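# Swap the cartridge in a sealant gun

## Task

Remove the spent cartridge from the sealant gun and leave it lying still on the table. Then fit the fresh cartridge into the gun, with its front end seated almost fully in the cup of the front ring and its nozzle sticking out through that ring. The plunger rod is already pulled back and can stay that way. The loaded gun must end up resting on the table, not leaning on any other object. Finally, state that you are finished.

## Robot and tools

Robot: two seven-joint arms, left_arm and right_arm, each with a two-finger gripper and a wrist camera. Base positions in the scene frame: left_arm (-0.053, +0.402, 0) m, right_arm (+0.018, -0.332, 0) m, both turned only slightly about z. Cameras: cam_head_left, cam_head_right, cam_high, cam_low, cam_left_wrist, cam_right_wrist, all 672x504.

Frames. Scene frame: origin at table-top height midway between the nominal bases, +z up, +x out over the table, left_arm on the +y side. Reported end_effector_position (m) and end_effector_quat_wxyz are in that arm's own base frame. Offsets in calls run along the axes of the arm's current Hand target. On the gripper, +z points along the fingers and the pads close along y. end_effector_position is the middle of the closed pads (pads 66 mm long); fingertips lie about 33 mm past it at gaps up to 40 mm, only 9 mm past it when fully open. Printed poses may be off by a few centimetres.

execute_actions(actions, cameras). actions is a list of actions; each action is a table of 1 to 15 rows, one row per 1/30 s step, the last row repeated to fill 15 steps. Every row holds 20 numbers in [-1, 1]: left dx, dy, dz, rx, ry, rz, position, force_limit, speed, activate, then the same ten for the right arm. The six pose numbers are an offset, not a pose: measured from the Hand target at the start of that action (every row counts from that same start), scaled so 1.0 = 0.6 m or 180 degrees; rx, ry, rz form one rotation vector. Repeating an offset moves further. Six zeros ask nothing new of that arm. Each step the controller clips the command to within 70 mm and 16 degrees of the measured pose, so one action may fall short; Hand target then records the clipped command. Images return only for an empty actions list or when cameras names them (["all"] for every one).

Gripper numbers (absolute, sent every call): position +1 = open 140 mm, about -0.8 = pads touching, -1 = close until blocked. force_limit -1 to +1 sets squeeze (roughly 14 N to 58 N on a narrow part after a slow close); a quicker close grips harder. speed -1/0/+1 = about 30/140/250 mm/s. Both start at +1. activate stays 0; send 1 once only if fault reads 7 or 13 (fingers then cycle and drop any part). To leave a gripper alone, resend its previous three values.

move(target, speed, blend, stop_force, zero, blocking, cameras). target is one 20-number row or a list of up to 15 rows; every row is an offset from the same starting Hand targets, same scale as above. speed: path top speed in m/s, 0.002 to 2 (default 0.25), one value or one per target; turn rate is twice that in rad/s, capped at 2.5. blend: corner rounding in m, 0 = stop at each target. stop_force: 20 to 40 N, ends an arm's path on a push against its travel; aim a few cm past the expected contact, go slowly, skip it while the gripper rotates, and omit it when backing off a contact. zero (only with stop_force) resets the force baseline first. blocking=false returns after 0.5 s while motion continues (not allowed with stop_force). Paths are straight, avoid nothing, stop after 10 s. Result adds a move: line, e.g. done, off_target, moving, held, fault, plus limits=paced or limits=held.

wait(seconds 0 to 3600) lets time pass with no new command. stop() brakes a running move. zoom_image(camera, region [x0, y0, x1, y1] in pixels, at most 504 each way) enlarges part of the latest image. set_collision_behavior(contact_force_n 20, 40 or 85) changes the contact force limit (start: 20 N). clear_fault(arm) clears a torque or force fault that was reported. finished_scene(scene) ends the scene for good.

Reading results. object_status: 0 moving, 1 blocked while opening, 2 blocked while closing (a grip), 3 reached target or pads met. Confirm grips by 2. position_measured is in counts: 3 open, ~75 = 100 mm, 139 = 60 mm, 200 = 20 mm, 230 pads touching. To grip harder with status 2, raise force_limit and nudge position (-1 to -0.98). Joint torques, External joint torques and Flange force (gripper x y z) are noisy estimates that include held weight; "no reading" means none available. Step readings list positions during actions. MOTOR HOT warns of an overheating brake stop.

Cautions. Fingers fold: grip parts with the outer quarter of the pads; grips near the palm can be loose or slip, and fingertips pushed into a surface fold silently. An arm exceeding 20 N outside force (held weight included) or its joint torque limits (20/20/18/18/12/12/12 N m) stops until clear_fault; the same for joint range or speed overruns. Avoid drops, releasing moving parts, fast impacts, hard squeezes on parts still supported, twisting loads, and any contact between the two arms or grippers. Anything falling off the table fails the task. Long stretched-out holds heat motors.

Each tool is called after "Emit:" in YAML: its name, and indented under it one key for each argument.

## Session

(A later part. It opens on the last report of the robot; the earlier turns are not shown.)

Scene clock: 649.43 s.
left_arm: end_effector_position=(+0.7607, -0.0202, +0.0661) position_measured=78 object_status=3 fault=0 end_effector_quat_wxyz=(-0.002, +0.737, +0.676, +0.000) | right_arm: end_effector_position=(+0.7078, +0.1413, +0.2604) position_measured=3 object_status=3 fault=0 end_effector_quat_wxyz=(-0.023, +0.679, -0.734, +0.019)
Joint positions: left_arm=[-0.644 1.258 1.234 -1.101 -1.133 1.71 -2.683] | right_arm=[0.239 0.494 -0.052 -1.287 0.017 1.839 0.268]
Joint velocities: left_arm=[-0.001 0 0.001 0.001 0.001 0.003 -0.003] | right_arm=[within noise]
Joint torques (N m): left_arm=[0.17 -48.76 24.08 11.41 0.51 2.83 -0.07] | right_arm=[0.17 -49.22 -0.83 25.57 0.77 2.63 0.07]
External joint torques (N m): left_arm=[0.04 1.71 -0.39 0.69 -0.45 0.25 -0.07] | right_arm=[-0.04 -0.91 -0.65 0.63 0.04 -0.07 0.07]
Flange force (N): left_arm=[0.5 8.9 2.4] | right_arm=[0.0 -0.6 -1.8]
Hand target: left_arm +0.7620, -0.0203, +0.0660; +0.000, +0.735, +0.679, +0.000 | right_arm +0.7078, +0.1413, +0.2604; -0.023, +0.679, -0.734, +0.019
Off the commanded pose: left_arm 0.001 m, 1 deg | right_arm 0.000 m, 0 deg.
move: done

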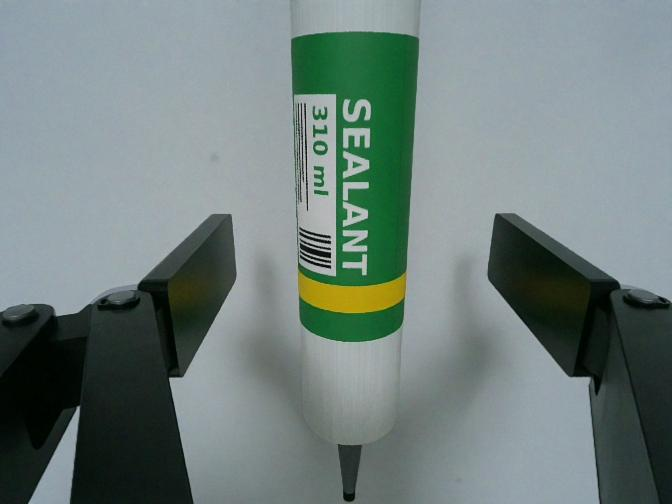

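Emit:
move:
  target:
    - [0,0.001,0.0375,0,0,-0.003,0.4,0.0,-1,0,0,0,0,0,0,0,1,1,1,0]
  speed: [0.05]
  cameras: ["cam_left_wrist"]

Scene clock: 669.27 s.
left_arm: end_effector_position=(+0.7617, -0.0206, +0.0441) position_measured=78 object_status=3 fault=0 end_effector_quat_wxyz=(-0.002, +0.734, +0.679, +0.000) | right_arm: end_effector_position=(+0.7078, +0.1413, +0.2604) position_measured=3 object_status=3 fault=0 end_effector_quat_wxyz=(-0.023, +0.679, -0.734, +0.019)
Joint positions: left_arm=[-0.642 1.285 1.219 -1.105 -1.149 1.739 -2.688] | right_arm=[0.239 0.494 -0.052 -1.287 0.017 1.839 0.268]
Joint velocities: left_arm=[0 -0.001 -0.001 -0.001 0 0.004 -0.002] | right_arm=[within noise]
Joint torques (N m): left_arm=[0.22 -48.86 24.19 10.63 0.52 2.95 -0.08] | right_arm=[0.17 -49.15 -0.78 25.56 0.74 2.64 0.09]
External joint torques (N m): left_arm=[0.08 1.79 -0.4 0.18 -0.44 0.37 -0.08] | right_arm=[0.22 -0.72 -0.41 0.55 0.03 -0.06 0.1]
Flange force (N): left_arm=[0.3 5.0 3.1] | right_arm=[-0.5 -0.7 -1.5]
Hand target: left_arm +0.7627, -0.0203, +0.0435; +0.000, +0.731, +0.682, +0.000 | right_arm +0.7078, +0.1413, +0.2604; -0.023, +0.679, -0.734, +0.019
Off the commanded pose: left_arm 0.001 m, 1 deg | right_arm 0.000 m, 0 deg.
move: done

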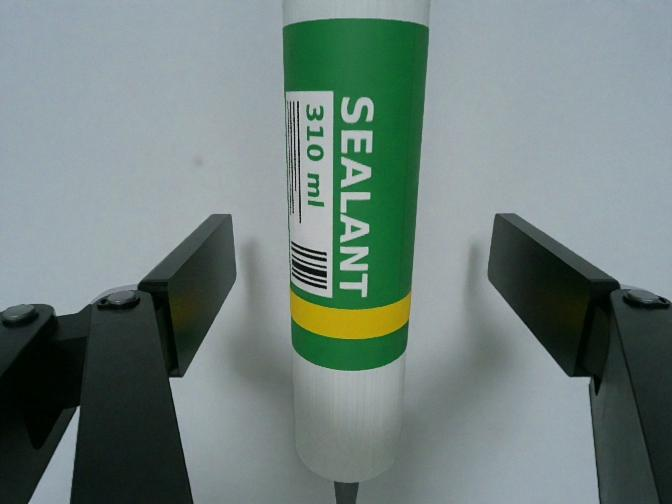

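Emit:
move:
  target:
    - [0,-0.0067,0.0025,0,0,0.0033,0.4,0.0,-1,0,0,0,0,0,0,0,1,1,1,0]
    - [0,-0.0067,0.0025,0,0,0.0033,-0.1,0.0,-1,0,0,0,0,0,0,0,1,1,1,0]
  speed: [0.03,0.03]
  cameras: ["cam_left_wrist"]

Scene clock: 685.97 s.
left_arm: end_effector_position=(+0.7578, -0.0185, +0.0414) position_measured=141 object_status=0 fault=0 end_effector_quat_wxyz=(-0.002, +0.733, +0.681, +0.000) | right_arm: end_effector_position=(+0.7078, +0.1413, +0.2604) position_measured=3 object_status=3 fault=0 end_effector_quat_wxyz=(-0.023, +0.679, -0.734, +0.019)
Joint positions: left_arm=[-0.657 1.281 1.219 -1.136 -1.149 1.75 -2.68] | right_arm=[0.239 0.494 -0.052 -1.287 0.017 1.839 0.268]
Joint torques (N m): left_arm=[-0.79 -49.18 24.33 10.25 0.79 2.84 0.29] | right_arm=[0.17 -49.2 -0.84 25.54 0.75 2.62 0.09]
External joint torques (N m): left_arm=[-0.82 1.07 -0.7 -0.32 -0.16 0.26 0.29] | right_arm=[0.04 -0.78 -0.6 0.55 0.03 -0.08 0.09]
Flange force (N): left_arm=[-0.9 -4.8 2.4] | right_arm=[-0.1 -0.6 -1.6]
Hand target: left_arm +0.7586, -0.0200, +0.0420; +0.000, +0.735, +0.678, +0.000 | right_arm +0.7078, +0.1413, +0.2604; -0.023, +0.679, -0.734, +0.019
Off the commanded pose: left_arm 0.002 m, 0 deg | right_arm 0.000 m, 0 deg.
move: done

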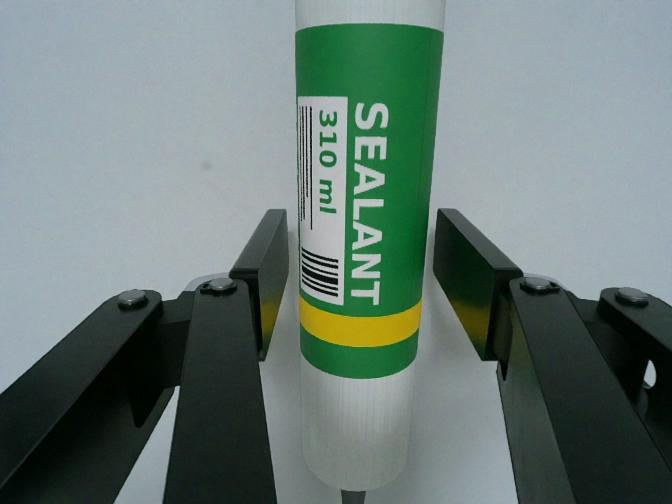

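Emit:
move:
  target:
    - [-0.0175,0,0,0,0,0,-0.1,0.0,-1,0,0,0,0,0,0,0,1,1,1,0]
  speed: [0.03]
  cameras: ["cam_left_wrist"]

Scene clock: 700.20 s.
left_arm: end_effector_position=(+0.7567, -0.0298, +0.0411) position_measured=141 object_status=3 fault=0 end_effector_quat_wxyz=(-0.003, +0.737, +0.676, +0.000) | right_arm: end_effector_position=(+0.7078, +0.1413, +0.2604) position_measured=3 object_status=3 fault=0 end_effector_quat_wxyz=(-0.023, +0.679, -0.734, +0.019)
Joint positions: left_arm=[-0.674 1.28 1.219 -1.139 -1.149 1.75 -2.68] | right_arm=[0.239 0.494 -0.052 -1.287 0.017 1.839 0.268]
Joint torques (N m): left_arm=[-0.38 -48.94 24.69 9.56 0.56 2.82 -0.09] | right_arm=[0.2 -49.19 -0.81 25.51 0.77 2.66 0.05]
External joint torques (N m): left_arm=[-0.25 1.13 -0.27 -1.05 -0.39 0.25 -0.09] | right_arm=[0.46 -0.96 -0.29 0.61 0.07 -0.04 0.05]
Flange force (N): left_arm=[-0.8 -7.0 2.4] | right_arm=[-0.5 0.1 -1.6]
Hand target: left_arm +0.7578, -0.0305, +0.0420; +0.000, +0.735, +0.678, +0.000 | right_arm +0.7078, +0.1413, +0.2604; -0.023, +0.679, -0.734, +0.019
Off the commanded pose: left_arm 0.002 m, 0 deg | right_arm 0.000 m, 0 deg.
move: done

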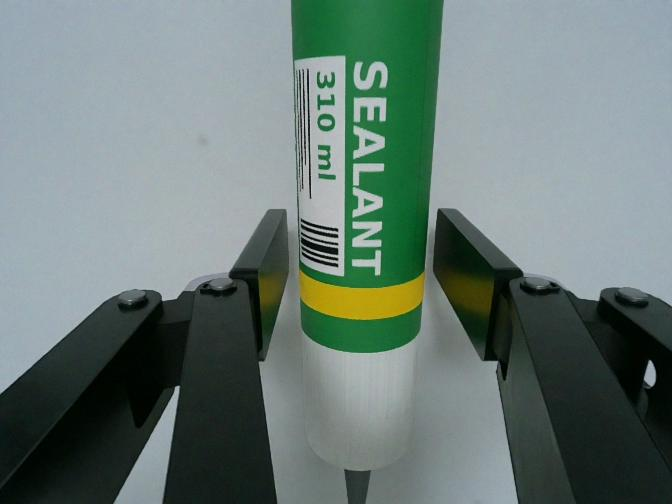

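Emit:
execute_actions:
  actions:
    - [[0,0,0,0,0,0,-1,0.0,-1,0,0,0,0,0,0,0,1,1,1,0]]
    - [[0,0,0,0,0,0,-1,0.0,-1,0,0,0,0,0,0,0,1,1,1,0]]
    - [[0,0,0,0,0,0,-1,0.0,-1,0,0,0,0,0,0,0,1,1,1,0]]
    - [[0,0,0,0,0,0,-1,0.0,-1,0,0,0,0,0,0,0,1,1,1,0]]
  cameras: ["cam_left_wrist"]

Scene clock: 711.67 s.
left_arm: end_effector_position=(+0.7568, -0.0298, +0.0413) position_measured=160 object_status=2 fault=0 end_effector_quat_wxyz=(-0.002, +0.737, +0.676, +0.000) | right_arm: end_effector_position=(+0.7078, +0.1413, +0.2604) position_measured=3 object_status=3 fault=0 end_effector_quat_wxyz=(-0.023, +0.679, -0.734, +0.019)
Joint positions: left_arm=[-0.674 1.28 1.219 -1.14 -1.149 1.75 -2.68] | right_arm=[0.239 0.494 -0.052 -1.287 0.017 1.839 0.268]
Joint torques (N m): left_arm=[-0.43 -48.73 24.43 10.25 0.6 2.8 -0.12] | right_arm=[0.22 -49.14 -0.78 25.56 0.75 2.65 0.09]
External joint torques (N m): left_arm=[-0.29 1.27 -0.49 -0.36 -0.34 0.23 -0.12] | right_arm=[0.17 -0.64 -0.48 0.53 0.03 -0.06 0.1]
External joint torques at the end of the 1st action: left_arm=[-0.05 1.2 -0.36 -0.37 -0.35 0.24 -0.08] | right_arm=[0.2 -0.71 -0.47 0.52 0.05 -0.07 0.01]
External joint torques at the end of the 2nd action: left_arm=[-0.47 1.3 -0.5 -0.21 -0.35 0.24 -0.08] | right_arm=[0.04 -0.86 -0.57 0.61 0.05 -0.06 0.09]
External joint torques at the end of the 3rd action: left_arm=[-0.58 1.11 -0.42 -0.09 -0.36 0.25 -0.11] | right_arm=[0.18 -0.89 -0.44 0.66 0.04 -0.06 0.08]
Flange force (N): left_arm=[-0.6 -1.4 2.5] | right_arm=[-0.4 -0.9 -1.5]
Flange force at the end of the 1st action (N): left_arm=[-0.2 -0.8 2.4] | right_arm=[-0.3 -0.6 -1.5]
Flange force at the end of the 2nd action (N): left_arm=[-0.8 -1.1 2.5] | right_arm=[-0.1 -0.6 -1.7]
Flange force at the end of the 3rd action (N): left_arm=[-1.0 -1.1 2.2] | right_arm=[-0.4 -0.8 -1.8]
Hand target: left_arm +0.7578, -0.0305, +0.0420; +0.000, +0.735, +0.678, +0.000 | right_arm +0.7078, +0.1413, +0.2604; -0.023, +0.679, -0.734, +0.019
Off the commanded pose: left_arm 0.001 m, 0 deg | right_arm 0.000 m, 0 deg.
Step readings (end_effector_position of left_arm | right_arm; steps 1 to 15: 1st action; 16 to 30: 2nd action; 31 to 45: 3rd action; 46 to 60: 4th action):
0: (+0.7567, -0.0298, +0.0411) | (+0.7078, +0.1413, +0.2604)
1: (+0.7567, -0.0298, +0.0411) | (+0.7078, +0.1413, +0.2604)
2: (+0.7567, -0.0298, +0.0411) | (+0.7078, +0.1413, +0.2604)
4: (+0.7567, -0.0298, +0.0410) | (+0.7078, +0.1413, +0.2604)
8: (+0.7567, -0.0298, +0.0410) | (+0.7078, +0.1413, +0.2604)
15: (+0.7568, -0.0298, +0.0412) | (+0.7078, +0.1413, +0.2604)
16: (+0.7568, -0.0298, +0.0412) | (+0.7078, +0.1413, +0.2604)
17: (+0.7568, -0.0298, +0.0412) | (+0.7078, +0.1413, +0.2604)
19: (+0.7568, -0.0298, +0.0412) | (+0.7078, +0.1413, +0.2604)
23: (+0.7568, -0.0298, +0.0413) | (+0.7078, +0.1413, +0.2604)
30: (+0.7568, -0.0298, +0.0413) | (+0.7078, +0.1413, +0.2604)
31: (+0.7568, -0.0298, +0.0413) | (+0.7078, +0.1413, +0.2604)
32: (+0.7568, -0.0298, +0.0413) | (+0.7078, +0.1413, +0.2604)
34: (+0.7568, -0.0298, +0.0413) | (+0.7078, +0.1413, +0.2604)
38: (+0.7568, -0.0298, +0.0413) | (+0.7078, +0.1413, +0.2604)
45: (+0.7568, -0.0298, +0.0413) | (+0.7078, +0.1413, +0.2604)
46: (+0.7568, -0.0298, +0.0413) | (+0.7078, +0.1413, +0.2604)
47: (+0.7568, -0.0298, +0.0413) | (+0.7078, +0.1413, +0.2604)
49: (+0.7568, -0.0298, +0.0413) | (+0.7078, +0.1413, +0.2604)
53: (+0.7568, -0.0298, +0.0413) | (+0.7078, +0.1413, +0.2604)
60: (+0.7568, -0.0298, +0.0413) | (+0.7078, +0.1413, +0.2604)

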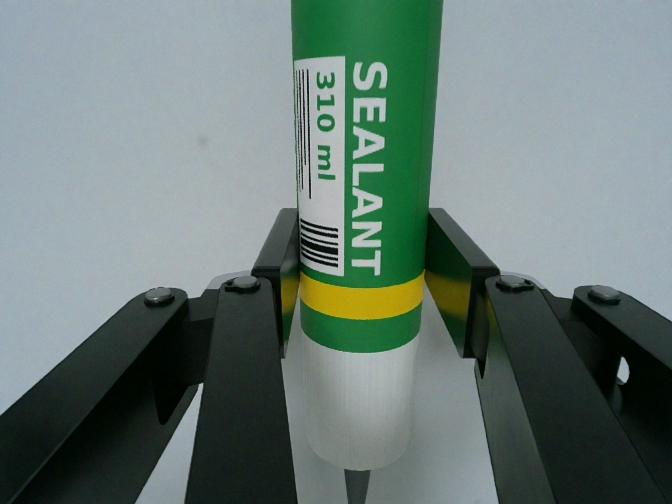

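Emit:
move:
  target:
    - [0,0,0,0,0,0,-0.1,0.0,-1,0,0,0,0,0,0,0,1,1,1,0]
    - [0,0,-0.0045,0,0,0,-0.1,0.0,-1,0,0,0,0,0,0,0,1,1,1,0]
    - [0,0,-0.0045,0,0,0,-1,0.0,-1,0,0,0,0,0,0,0,1,1,1,0]
  speed: [0.03,0.03,0.03]
  cameras: ["cam_left_wrist"]

Scene clock: 732.57 s.
left_arm: end_effector_position=(+0.7577, -0.0298, +0.0438) position_measured=160 object_status=0 fault=0 end_effector_quat_wxyz=(-0.001, +0.737, +0.676, +0.001) | right_arm: end_effector_position=(+0.7078, +0.1413, +0.2604) position_measured=3 object_status=3 fault=0 end_effector_quat_wxyz=(-0.023, +0.679, -0.734, +0.019)
Joint positions: left_arm=[-0.674 1.276 1.22 -1.14 -1.149 1.75 -2.681] | right_arm=[0.239 0.494 -0.052 -1.287 0.017 1.839 0.268]
Joint torques (N m): left_arm=[-0.41 -48.71 24.84 10.83 0.91 2.66 -0.12] | right_arm=[0.06 -49.17 -0.83 25.52 0.74 2.64 0.04]
External joint torques (N m): left_arm=[-0.53 1.21 -0.12 0.32 -0.03 0.09 -0.12] | right_arm=[-0.17 -0.82 -0.66 0.57 0.02 -0.06 0.05]
Flange force (N): left_arm=[-0.7 2.5 1.5] | right_arm=[0.2 -0.6 -1.6]
Hand target: left_arm +0.7578, -0.0305, +0.0447; +0.000, +0.735, +0.678, +0.000 | right_arm +0.7078, +0.1413, +0.2604; -0.023, +0.679, -0.734, +0.019
Off the commanded pose: left_arm 0.001 m, 0 deg | right_arm 0.000 m, 0 deg.
move: done

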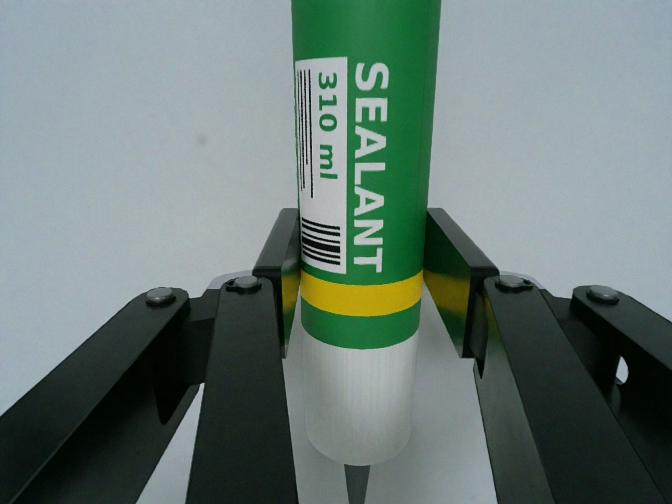

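Emit:
move:
  target:
    - [0,0,0,0,0,0,-0.1,0.0,-1,0,0,0,0,0,0,0,1,1,1,0]
    - [0,0,-0.005,0,0,0,-0.1,0.0,-1,0,0,0,0,0,0,0,1,1,1,0]
    - [0,0,-0.005,0,0,0,-1,0.0,-1,0,0,0,0,0,0,0,1,1,1,0]
  speed: [0.03,0.03,0.03]
  cameras: ["cam_left_wrist"]

Scene clock: 781.67 s.
left_arm: end_effector_position=(+0.7580, -0.0297, +0.0469) position_measured=162 object_status=2 fault=0 end_effector_quat_wxyz=(+0.000, +0.736, +0.676, +0.001) | right_arm: end_effector_position=(+0.7078, +0.1413, +0.2604) position_measured=3 object_status=3 fault=0 end_effector_quat_wxyz=(-0.023, +0.679, -0.734, +0.019)
Joint positions: left_arm=[-0.674 1.273 1.223 -1.139 -1.149 1.746 -2.681] | right_arm=[0.239 0.494 -0.052 -1.287 0.017 1.839 0.268]
Joint torques (N m): left_arm=[-0.57 -48.42 24.9 11.14 1.01 2.52 -0.08] | right_arm=[0.15 -49.16 -0.85 25.54 0.76 2.66 0.09]
External joint torques (N m): left_arm=[-0.81 1.62 -0.15 0.63 0.06 -0.06 -0.08] | right_arm=[0.15 -0.79 -0.52 0.58 0.05 -0.04 0.1]
Flange force (N): left_arm=[-1.0 4.5 1.6] | right_arm=[-0.3 -0.6 -1.5]
Hand target: left_arm +0.7578, -0.0305, +0.0477; +0.000, +0.735, +0.678, +0.000 | right_arm +0.7078, +0.1413, +0.2604; -0.023, +0.679, -0.734, +0.019
Off the commanded pose: left_arm 0.001 m, 0 deg | right_arm 0.000 m, 0 deg.
move: done

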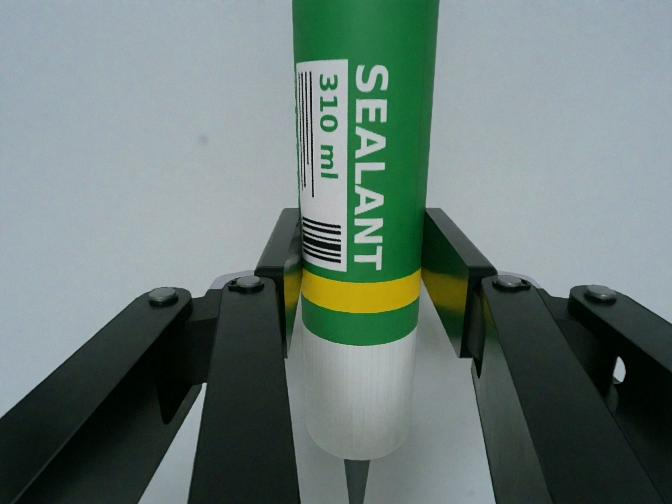

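Emit:
move:
  target:
    - [0,0,-0.22,0,0,0,-1,0.0,-1,0,0,0,0,0,0,0,1,1,1,0]
    - [-0.0702,-0.2582,-0.2872,0,0,0.519,-1,0.0,-1,0,0,0,0,0,0,0,1,1,1,0]
  speed: [0.08,0.2]
  blend: [0.02,0]
  cameras: ["cam_left_wrist","cam_low","cam_high"]

Scene clock: 870.03 s.
left_arm: end_effector_position=(+0.5979, -0.0605, +0.2179) position_measured=162 object_status=2 fault=0 end_effector_quat_wxyz=(+0.000, +0.998, -0.065, -0.003) | right_arm: end_effector_position=(+0.7078, +0.1413, +0.2604) position_measured=3 object_status=3 fault=0 end_effector_quat_wxyz=(-0.023, +0.679, -0.734, +0.019)
Joint positions: left_arm=[-1.242 0.504 1.327 -1.833 -0.521 1.911 -1.197] | right_arm=[0.239 0.494 -0.052 -1.287 0.017 1.839 0.268]
Joint velocities: left_arm=[0 0.001 0 0 0 0.001 0.005] | right_arm=[within noise]
Joint torques (N m): left_arm=[-0.7 -22.53 15.49 22.98 1.31 3.28 0.3] | right_arm=[0.18 -49.22 -0.82 25.51 0.76 2.63 0.05]
External joint torques (N m): left_arm=[-0.83 0.11 -0.02 1.34 0.52 0.64 0.3] | right_arm=[0.2 -0.74 -0.46 0.49 0.05 -0.08 0.06]
Flange force (N): left_arm=[0.0 0.9 -1.6] | right_arm=[-0.2 -0.3 -1.4]
Hand target: left_arm +0.5999, -0.0602, +0.2199; +0.000, +0.998, -0.070, +0.000 | right_arm +0.7078, +0.1413, +0.2604; -0.023, +0.679, -0.734, +0.019
Off the commanded pose: left_arm 0.003 m, 1 deg | right_arm 0.000 m, 0 deg.
move: done
Images, in order (width x height): cam_high 672x504, cam_low 672x504, cam_left_wrist 672x504.

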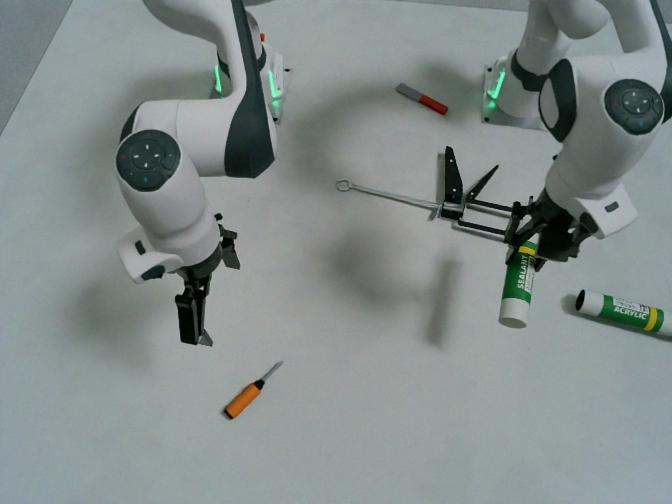

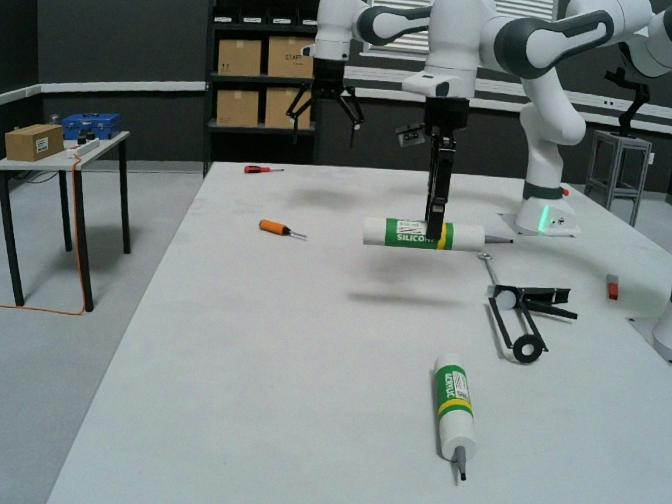

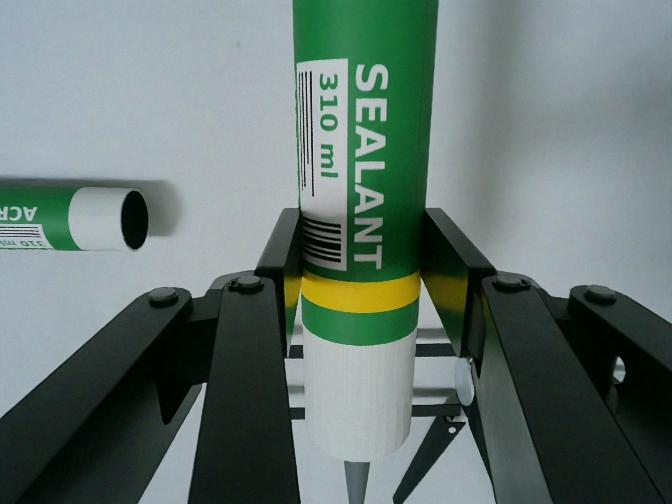

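Emit:
move:
  target:
    - [-0.3273,0.1132,0.1332,0,0,0.5015,-1,0.0,-1,0,0,0,0,0,0,0,1,1,1,0]
  speed: [0.15]
  cameras: ["cam_left_wrist"]

Scene clock: 886.67 s.
left_arm: end_effector_position=(+0.3938, -0.1004, +0.1386) position_measured=162 object_status=2 fault=0 end_effector_quat_wxyz=(-0.002, -0.658, +0.753, +0.002) | right_arm: end_effector_position=(+0.7078, +0.1413, +0.2604) position_measured=3 object_status=3 fault=0 end_effector_quat_wxyz=(-0.023, +0.679, -0.734, +0.019)
Joint positions: left_arm=[-2.715 0.389 2.458 -2.618 -0.323 2.278 0.131] | right_arm=[0.239 0.494 -0.052 -1.287 0.017 1.839 0.268]
Joint velocities: left_arm=[-0.001 0.002 0 0 -0.001 -0.001 0.006] | right_arm=[within noise]
Joint torques (N m): left_arm=[-0.79 14.17 6.17 22.55 0.97 3.04 0.38] | right_arm=[0.18 -49.2 -0.94 25.58 0.75 2.63 0.03]
External joint torques (N m): left_arm=[-0.72 1.76 0.44 0.93 0.4 0.49 0.38] | right_arm=[0.27 -0.71 -0.53 0.56 0.04 -0.08 0.03]
Flange force (N): left_arm=[-0.7 4.7 -4.2] | right_arm=[-0.4 -0.8 -1.6]
Hand target: left_arm +0.3960, -0.1000, +0.1399; +0.000, -0.654, +0.756, +0.000 | right_arm +0.7078, +0.1413, +0.2604; -0.023, +0.679, -0.734, +0.019
Off the commanded pose: left_arm 0.003 m, 1 deg | right_arm 0.000 m, 0 deg.
move: done

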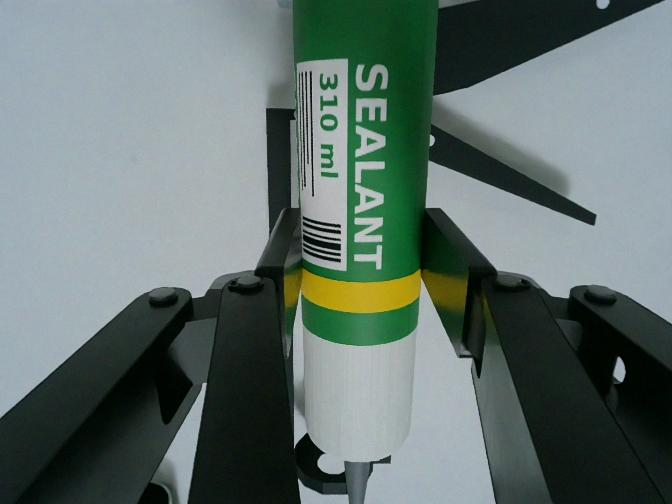

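Emit:
move:
  target:
    - [0,0,-0.1332,0,0,0,-1,0.0,-1,0,0,0,0,0,0,0,1,1,1,0]
  speed: [0.12]

Scene clock: 913.90 s.
left_arm: end_effector_position=(+0.3947, -0.1005, +0.2171) position_measured=162 object_status=2 fault=0 end_effector_quat_wxyz=(-0.002, -0.657, +0.754, +0.001) | right_arm: end_effector_position=(+0.7078, +0.1413, +0.2604) position_measured=3 object_status=3 fault=0 end_effector_quat_wxyz=(-0.023, +0.679, -0.734, +0.019)
Joint positions: left_arm=[-2.745 0.51 2.546 -2.5 -0.315 2.042 0.147] | right_arm=[0.239 0.494 -0.052 -1.287 0.017 1.839 0.268]
Joint velocities: left_arm=[0 0 0.001 0.001 0 -0.004 0] | right_arm=[within noise]
Joint torques (N m): left_arm=[-0.75 13.32 7.49 25.33 1.13 2.76 0.28] | right_arm=[0.16 -49.21 -0.77 25.52 0.76 2.64 0.07]
External joint torques (N m): left_arm=[-0.78 2.66 0.41 2.11 0.47 0.21 0.28] | right_arm=[0.13 -0.74 -0.45 0.51 0.05 -0.07 0.07]
Flange force (N): left_arm=[0.2 4.6 -6.6] | right_arm=[-0.2 -0.4 -1.4]
Hand target: left_arm +0.3960, -0.1001, +0.2198; +0.000, -0.654, +0.756, +0.000 | right_arm +0.7078, +0.1413, +0.2604; -0.023, +0.679, -0.734, +0.019
Off the commanded pose: left_arm 0.003 m, 1 deg | right_arm 0.000 m, 0 deg.
move: done

Emit:
move:
  target:
    - [-0.1148,-0.3269,0,0,0,-0.5015,-1,0.0,-1,0,0,0,0,0,0,0,1,1,1,0]
  speed: [0.15]

Scene clock: 927.97 s.
left_arm: end_effector_position=(+0.5985, -0.0599, +0.2174) position_measured=162 object_status=2 fault=0 end_effector_quat_wxyz=(+0.000, +0.997, -0.074, -0.002) | right_arm: end_effector_position=(+0.7078, +0.1413, +0.2604) position_measured=3 object_status=3 fault=0 end_effector_quat_wxyz=(-0.023, +0.679, -0.734, +0.019)
Joint positions: left_arm=[-2.325 -0.291 2.138 -1.853 0.267 1.994 -1.703] | right_arm=[0.239 0.494 -0.052 -1.287 0.017 1.839 0.268]
Joint velocities: left_arm=[0.002 0 -0.001 0 0 0 -0.005] | right_arm=[within noise]
Joint torques (N m): left_arm=[-0.77 29.72 -8.17 26.11 0.87 2.84 -0.01] | right_arm=[0.18 -49.22 -0.82 25.59 0.76 2.63 0.04]
External joint torques (N m): left_arm=[-0.78 2.29 -0.34 2.04 0.05 0.19 -0.01] | right_arm=[0.39 -1.07 -0.34 0.73 0.06 -0.06 0.05]
Flange force (N): left_arm=[0.8 0.9 -5.0] | right_arm=[-0.5 -0.3 -2.0]
Hand target: left_arm +0.6000, -0.0602, +0.2199; +0.000, +0.998, -0.070, +0.000 | right_arm +0.7078, +0.1413, +0.2604; -0.023, +0.679, -0.734, +0.019
Off the commanded pose: left_arm 0.003 m, 1 deg | right_arm 0.000 m, 0 deg.
move: done

Emit:
move:
  target:
    - [0,0,0,0,0,0.5015,-1,0.0,-1,0,0,0,0,0,0,0,1,1,1,0]
  speed: [0.3]

Scene clock: 979.60 s.
left_arm: end_effector_position=(+0.5984, -0.0601, +0.2176) position_measured=162 object_status=2 fault=0 end_effector_quat_wxyz=(-0.002, -0.658, +0.753, +0.002) | right_arm: end_effector_position=(+0.7078, +0.1413, +0.2604) position_measured=3 object_status=3 fault=0 end_effector_quat_wxyz=(-0.023, +0.679, -0.734, +0.019)
Joint positions: left_arm=[-2.044 -0.744 1.637 -1.809 0.763 1.785 -0.453] | right_arm=[0.239 0.494 -0.052 -1.287 0.017 1.839 0.268]
Joint velocities: left_arm=[-0.001 0.001 -0.001 -0.001 0.001 0 0.005] | right_arm=[within noise]
Joint torques (N m): left_arm=[-0.12 26.93 -24.04 20.09 1.21 2.76 0.21] | right_arm=[0.13 -49.16 -0.79 25.55 0.74 2.65 0.04]
External joint torques (N m): left_arm=[-0.06 0.95 -1.83 1.66 0.47 0.14 0.21] | right_arm=[0 -0.92 -0.56 0.64 0.02 -0.04 0.04]
Flange force (N): left_arm=[-0.4 -0.9 -4.8] | right_arm=[0.0 -0.5 -1.7]
Hand target: left_arm +0.6000, -0.0602, +0.2199; +0.000, -0.654, +0.756, +0.000 | right_arm +0.7078, +0.1413, +0.2604; -0.023, +0.679, -0.734, +0.019
Off the commanded pose: left_arm 0.003 m, 1 deg | right_arm 0.000 m, 0 deg.
move: done

Emit:
move:
  target:
    - [0.1148,0.3269,0,0,0,0,-1,0.0,-1,0,0,0,0,0,0,0,1,1,1,0]
  speed: [0.12]

Scene clock: 986.87 s.
left_arm: end_effector_position=(+0.3952, -0.0982, +0.2182) position_measured=162 object_status=2 fault=0 end_effector_quat_wxyz=(+0.001, -0.651, +0.759, +0.003) | right_arm: end_effector_position=(+0.7078, +0.1413, +0.2604) position_measured=3 object_status=3 fault=0 end_effector_quat_wxyz=(-0.023, +0.679, -0.734, +0.019)
Joint positions: left_arm=[-1.415 -0.844 0.999 -2.457 0.711 1.826 -0.679] | right_arm=[0.239 0.494 -0.052 -1.287 0.017 1.839 0.268]
Joint velocities: left_arm=[0.001 0.001 0.002 0 -0.001 0 -0.006] | right_arm=[within noise]
Joint torques (N m): left_arm=[0.25 6.1 -19.53 20.13 0.23 3.2 0.01] | right_arm=[0.13 -49.1 -0.83 25.47 0.74 2.62 0.08]
External joint torques (N m): left_arm=[0.33 0.83 -1.53 0.75 -0.53 0.59 0.01] | right_arm=[0.01 -0.62 -0.58 0.44 0.02 -0.08 0.09]
Flange force (N): left_arm=[1.9 0.1 -3.0] | right_arm=[-0.1 -0.5 -1.3]
Hand target: left_arm +0.3960, -0.1001, +0.2198; +0.000, -0.654, +0.756, +0.000 | right_arm +0.7078, +0.1413, +0.2604; -0.023, +0.679, -0.734, +0.019
Off the commanded pose: left_arm 0.003 m, 1 deg | right_arm 0.000 m, 0 deg.
move: done

Emit:
move:
  target:
    - [0,0,0.1247,0,0.0889,0,-1,0.0,-1,0,0,0,0,0,0,0,1,1,1,0]
  speed: [0.12]
  cameras: ["cam_left_wrist","cam_low","cam_head_left"]

Scene clock: 996.93 s.
left_arm: end_effector_position=(+0.3936, -0.0987, +0.1433) position_measured=162 object_status=2 fault=0 end_effector_quat_wxyz=(-0.106, -0.651, +0.746, -0.086) | right_arm: end_effector_position=(+0.7078, +0.1413, +0.2604) position_measured=3 object_status=3 fault=0 end_effector_quat_wxyz=(-0.023, +0.679, -0.734, +0.019)
Joint positions: left_arm=[-1.397 -1.057 1.293 -2.572 0.821 2.017 -0.602] | right_arm=[0.239 0.494 -0.052 -1.287 0.017 1.839 0.268]
Joint velocities: left_arm=[0.001 0 0 0 0.003 0.001 0.005] | right_arm=[within noise]
Joint torques (N m): left_arm=[-0.84 11.57 -22.98 13.99 0.76 3.63 0.33] | right_arm=[0.16 -49.18 -0.84 25.55 0.75 2.63 0.03]
External joint torques (N m): left_arm=[-0.83 -0.24 -0.73 0.69 0.29 0.71 0.32] | right_arm=[0.17 -0.65 -0.49 0.51 0.04 -0.08 0.03]
Flange force (N): left_arm=[1.4 -3.4 0.2] | right_arm=[-0.3 -0.8 -1.5]
Hand target: left_arm +0.3960, -0.1000, +0.1450; -0.105, -0.648, +0.749, -0.091 | right_arm +0.7078, +0.1413, +0.2604; -0.023, +0.679, -0.734, +0.019
Off the commanded pose: left_arm 0.003 m, 1 deg | right_arm 0.000 m, 0 deg.
move: done
Images, in order (width x height): cam_head_left 672x504, cam_low 672x504, cam_left_wrist 672x504.

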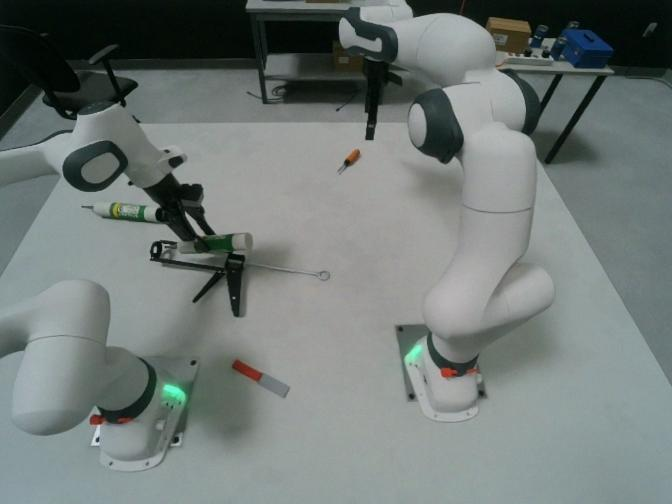

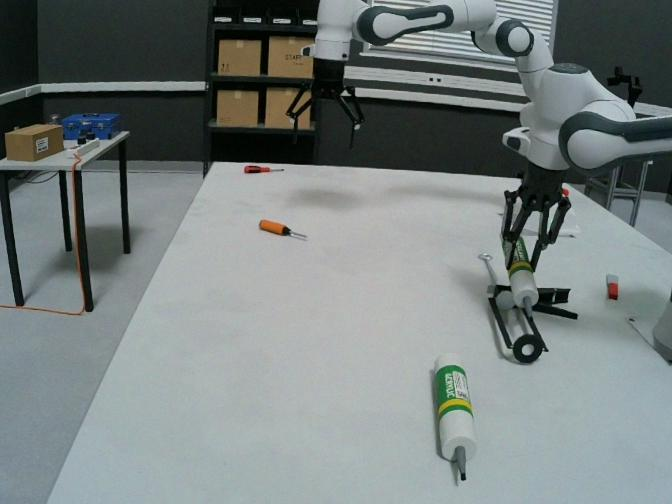

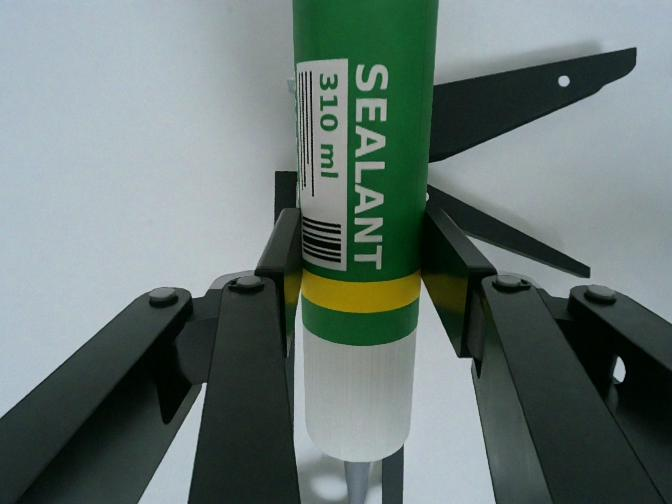

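Emit:
zoom_image:
  camera: "cam_left_wrist"
  region: [240, 330, 480, 504]

Scaled by 2.100.

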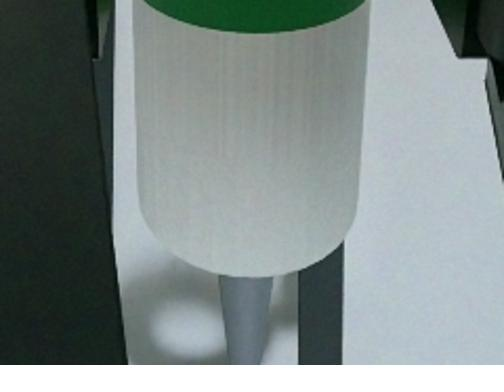

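Emit:
zoom_image:
  camera: "cam_left_wrist"
  region: [240, 60, 480, 240]

Scaled by 2.100.

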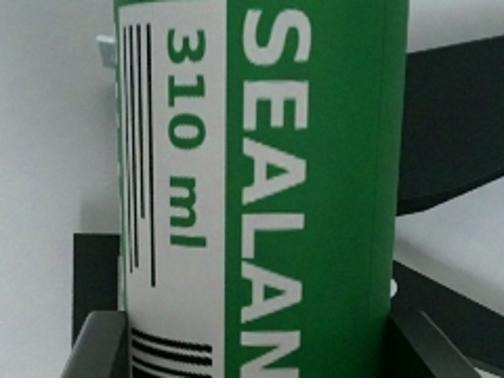

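Emit:
zoom_image:
  camera: "cam_low"
  region: [470, 230, 590, 380]

Scaled by 3.360.

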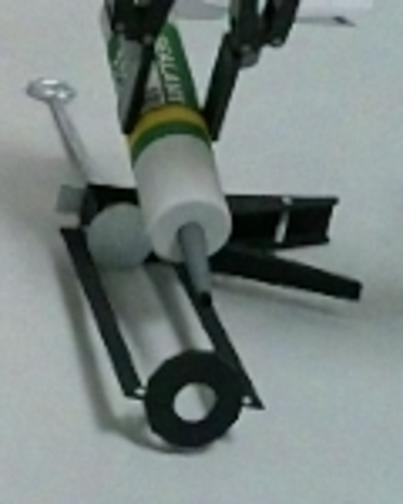

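Emit:
move:
  target: [-0.015,-0.0125,0.01,0,0,0,-1,0.0,-1,0,0,0,0,0,0,0,1,1,1,0]
  speed: 0.05
  cameras: ["cam_left_wrist","cam_low"]

Emit:
zoom_image:
  camera: "cam_low"
  region: [470, 230, 590, 380]

Emit:
zoom_image:
  camera: "cam_left_wrist"
  region: [240, 330, 480, 504]

Scene clock: 1100.47 s.
left_arm: end_effector_position=(+0.4016, -0.0931, +0.1349) position_measured=162 object_status=2 fault=0 end_effector_quat_wxyz=(-0.106, -0.651, +0.747, -0.086) | right_arm: end_effector_position=(+0.7078, +0.1413, +0.2604) position_measured=3 object_status=3 fault=0 end_effector_quat_wxyz=(-0.023, +0.679, -0.734, +0.019)
Joint positions: left_arm=[-1.417 -1.059 1.332 -2.553 0.845 2.024 -0.591] | right_arm=[0.239 0.494 -0.052 -1.287 0.017 1.839 0.268]
Joint torques (N m): left_arm=[-0.96 12.05 -23.53 13.97 0.68 3.59 0.23] | right_arm=[0.12 -49.2 -0.78 25.51 0.77 2.64 0.07]
External joint torques (N m): left_arm=[-1.11 -0.47 -0.85 1.06 0.21 0.67 0.22] | right_arm=[0.33 -0.93 -0.3 0.6 0.07 -0.06 0.07]
Flange force (N): left_arm=[1.8 -5.0 -0.4] | right_arm=[-0.4 -0.1 -1.6]
Hand target: left_arm +0.4045, -0.0942, +0.1368; -0.105, -0.648, +0.749, -0.091 | right_arm +0.7078, +0.1413, +0.2604; -0.023, +0.679, -0.734, +0.019
Off the commanded pose: left_arm 0.004 m, 1 deg | right_arm 0.000 m, 0 deg.
move: off_target (left_arm)
Images, in order (width x height): cam_low 672x504, cam_left_wrist 672x504.

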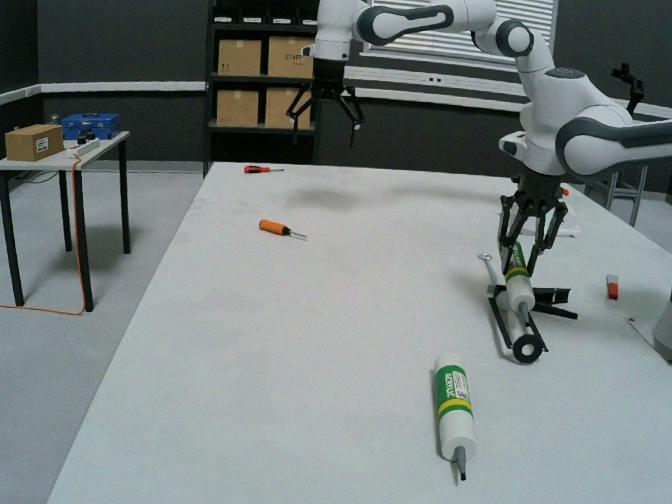

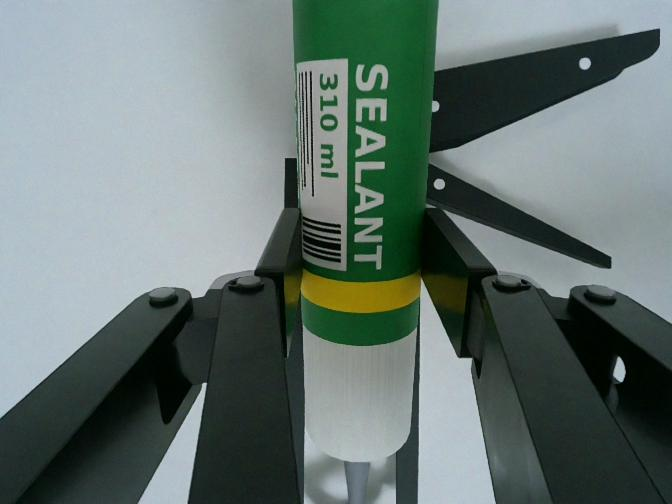

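Scaled by 3.360.

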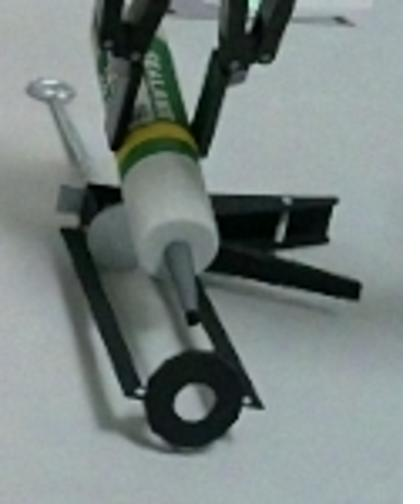

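Scaled by 2.100.

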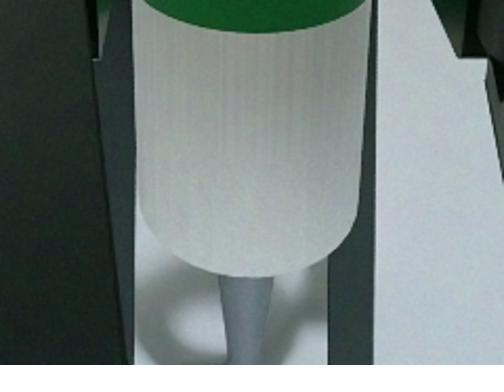

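Emit:
move:
  target: [-0.0482,-0.0032,0.0173,0,0,0,-1,0.0,-1,0,0,0,0,0,0,0,1,1,1,0]
  speed: 0.05
  cameras: ["cam_left_wrist","cam_low"]

Emit:
zoom_image:
  camera: "cam_low"
  region: [470, 230, 590, 380]

Emit:
zoom_image:
  camera: "cam_left_wrist"
  region: [240, 330, 480, 504]

Scene clock: 1178.87 s.
left_arm: end_effector_position=(+0.4079, -0.0696, +0.1175) position_measured=162 object_status=2 fault=0 end_effector_quat_wxyz=(-0.106, -0.651, +0.747, -0.088) | right_arm: end_effector_position=(+0.7078, +0.1413, +0.2604) position_measured=3 object_status=3 fault=0 end_effector_quat_wxyz=(-0.023, +0.679, -0.734, +0.019)
Joint positions: left_arm=[-1.399 -1.083 1.391 -2.545 0.895 2.024 -0.551] | right_arm=[0.239 0.494 -0.052 -1.287 0.017 1.839 0.268]
Joint velocities: left_arm=[0 0.001 0.001 -0.001 0.002 0 0.006] | right_arm=[within noise]
Joint torques (N m): left_arm=[-0.31 13.32 -24.25 12.63 0.69 3.43 0.29] | right_arm=[0.18 -49.18 -0.79 25.54 0.77 2.62 0.09]
External joint torques (N m): left_arm=[-0.33 -0.45 -0.87 1.06 0.24 0.55 0.28] | right_arm=[0.16 -0.69 -0.46 0.5 0.05 -0.09 0.1]
Flange force (N): left_arm=[0.2 -2.6 -1.5] | right_arm=[-0.3 -0.5 -1.5]
Hand target: left_arm +0.4100, -0.0698, +0.1188; -0.105, -0.648, +0.749, -0.091 | right_arm +0.7078, +0.1413, +0.2604; -0.023, +0.679, -0.734, +0.019
Off the commanded pose: left_arm 0.002 m, 1 deg | right_arm 0.000 m, 0 deg.
move: done
Images, in order (width x height): cam_low 672x504, cam_left_wrist 672x504.

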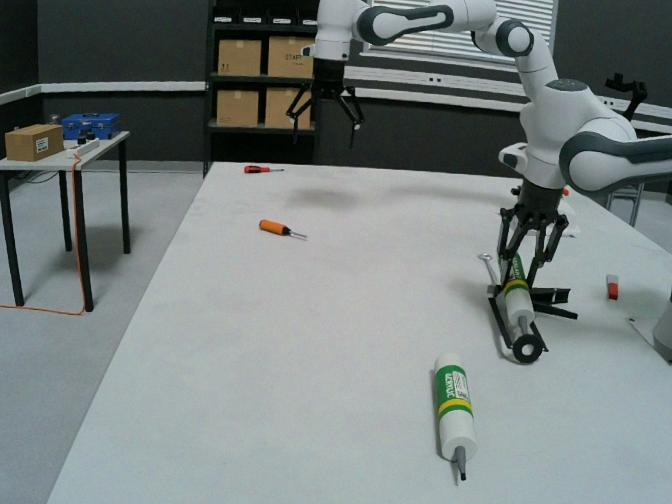

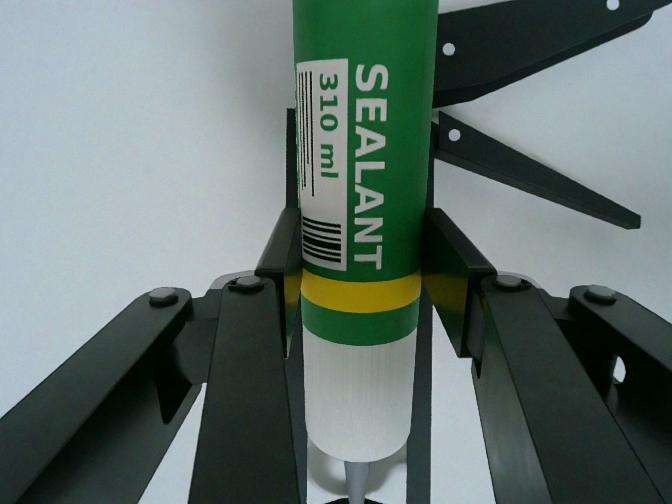

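Scaled by 3.360.

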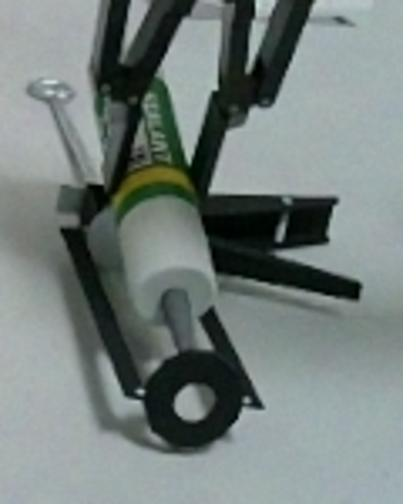

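Scaled by 2.100.

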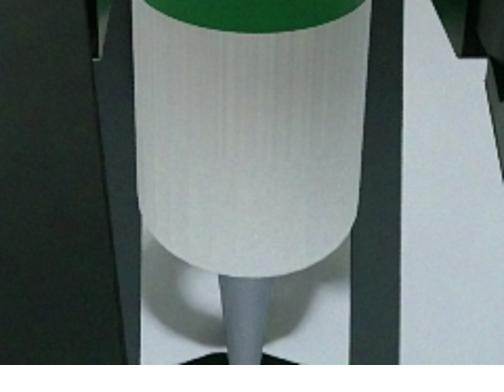

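Emit:
zoom_image:
  camera: "cam_left_wrist"
  region: [280, 424, 440, 504]

Emit:
zoom_image:
  camera: "cam_low"
  region: [500, 300, 560, 370]

Scaled by 3.150.

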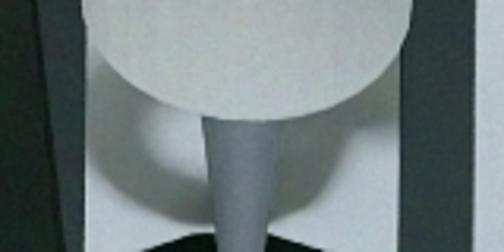

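Scaled by 7.200.

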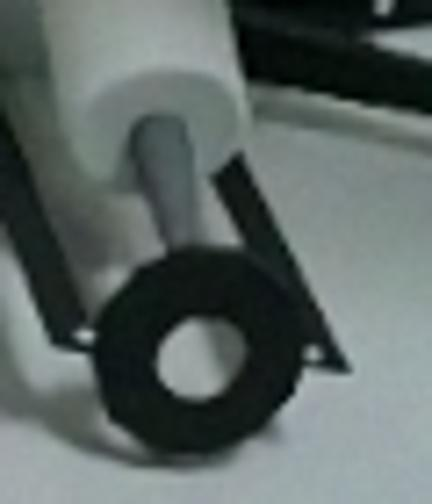

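Emit:
move:
  target: [-0.0333,0,0,0,0,0,-1,0.0,-1,0,0,0,0,0,0,0,1,1,1,0]
  speed: 0.04
  cameras: ["cam_left_wrist","cam_low"]

Emit:
zoom_image:
  camera: "cam_low"
  region: [500, 300, 560, 370]

Emit:
zoom_image:
  camera: "cam_left_wrist"
  region: [280, 384, 440, 504]

Scene clock: 1293.67 s.
left_arm: end_effector_position=(+0.4110, -0.0512, +0.1122) position_measured=162 object_status=2 fault=0 end_effector_quat_wxyz=(-0.106, -0.651, +0.747, -0.088) | right_arm: end_effector_position=(+0.7078, +0.1413, +0.2604) position_measured=3 object_status=3 fault=0 end_effector_quat_wxyz=(-0.023, +0.679, -0.734, +0.019)
Joint positions: left_arm=[-1.374 -1.099 1.411 -2.534 0.911 2.01 -0.514] | right_arm=[0.239 0.494 -0.052 -1.287 0.017 1.839 0.268]
Joint velocities: left_arm=[0.001 0 -0.001 0 0.001 -0.001 0.004] | right_arm=[within noise]
Joint torques (N m): left_arm=[-0.16 13.92 -24.69 12.12 0.67 3.26 0.17] | right_arm=[0.14 -49.11 -0.74 25.5 0.76 2.63 0.07]
External joint torques (N m): left_arm=[-0.2 -0.41 -0.9 0.96 0.24 0.39 0.16] | right_arm=[0 -0.61 -0.5 0.45 0.04 -0.09 0.08]
Flange force (N): left_arm=[0.2 -1.9 -1.9] | right_arm=[-0.1 -0.7 -1.3]
Hand target: left_arm +0.4127, -0.0508, +0.1133; -0.105, -0.648, +0.749, -0.091 | right_arm +0.7078, +0.1413, +0.2604; -0.023, +0.679, -0.734, +0.019
Off the commanded pose: left_arm 0.002 m, 1 deg | right_arm 0.000 m, 0 deg.
move: done
Images, in order (width x height): cam_low 672x504, cam_left_wrist 672x504.

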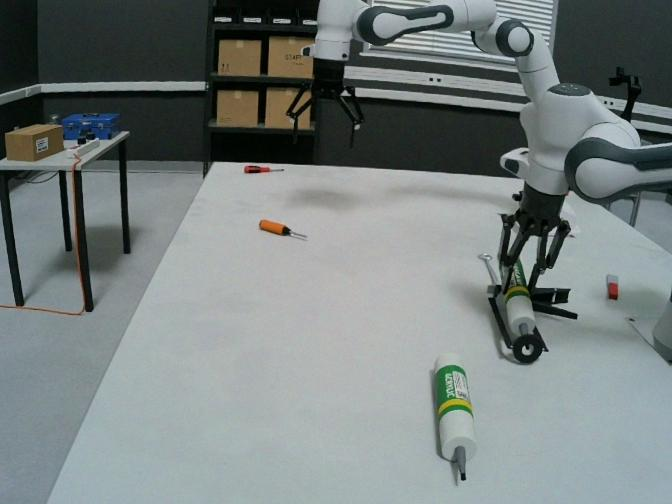

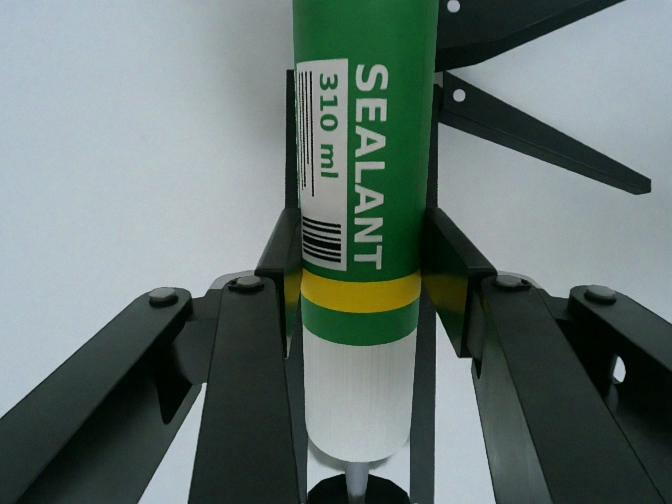

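Scaled by 7.200.

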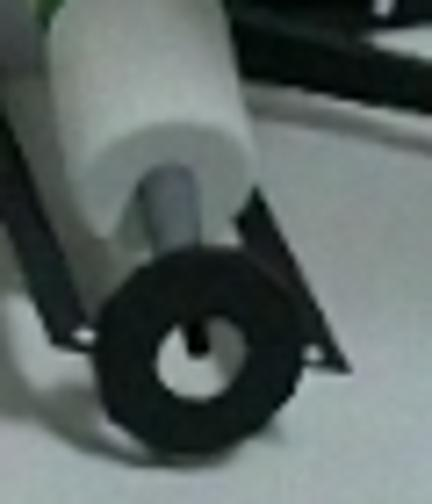

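Scaled by 3.150.

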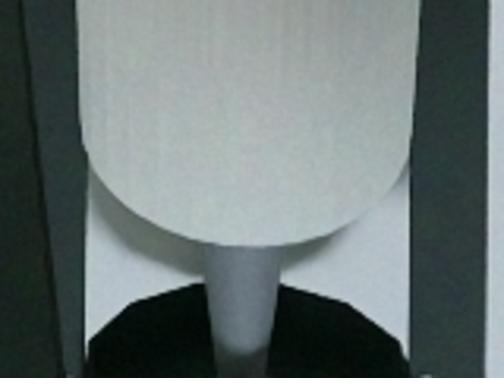

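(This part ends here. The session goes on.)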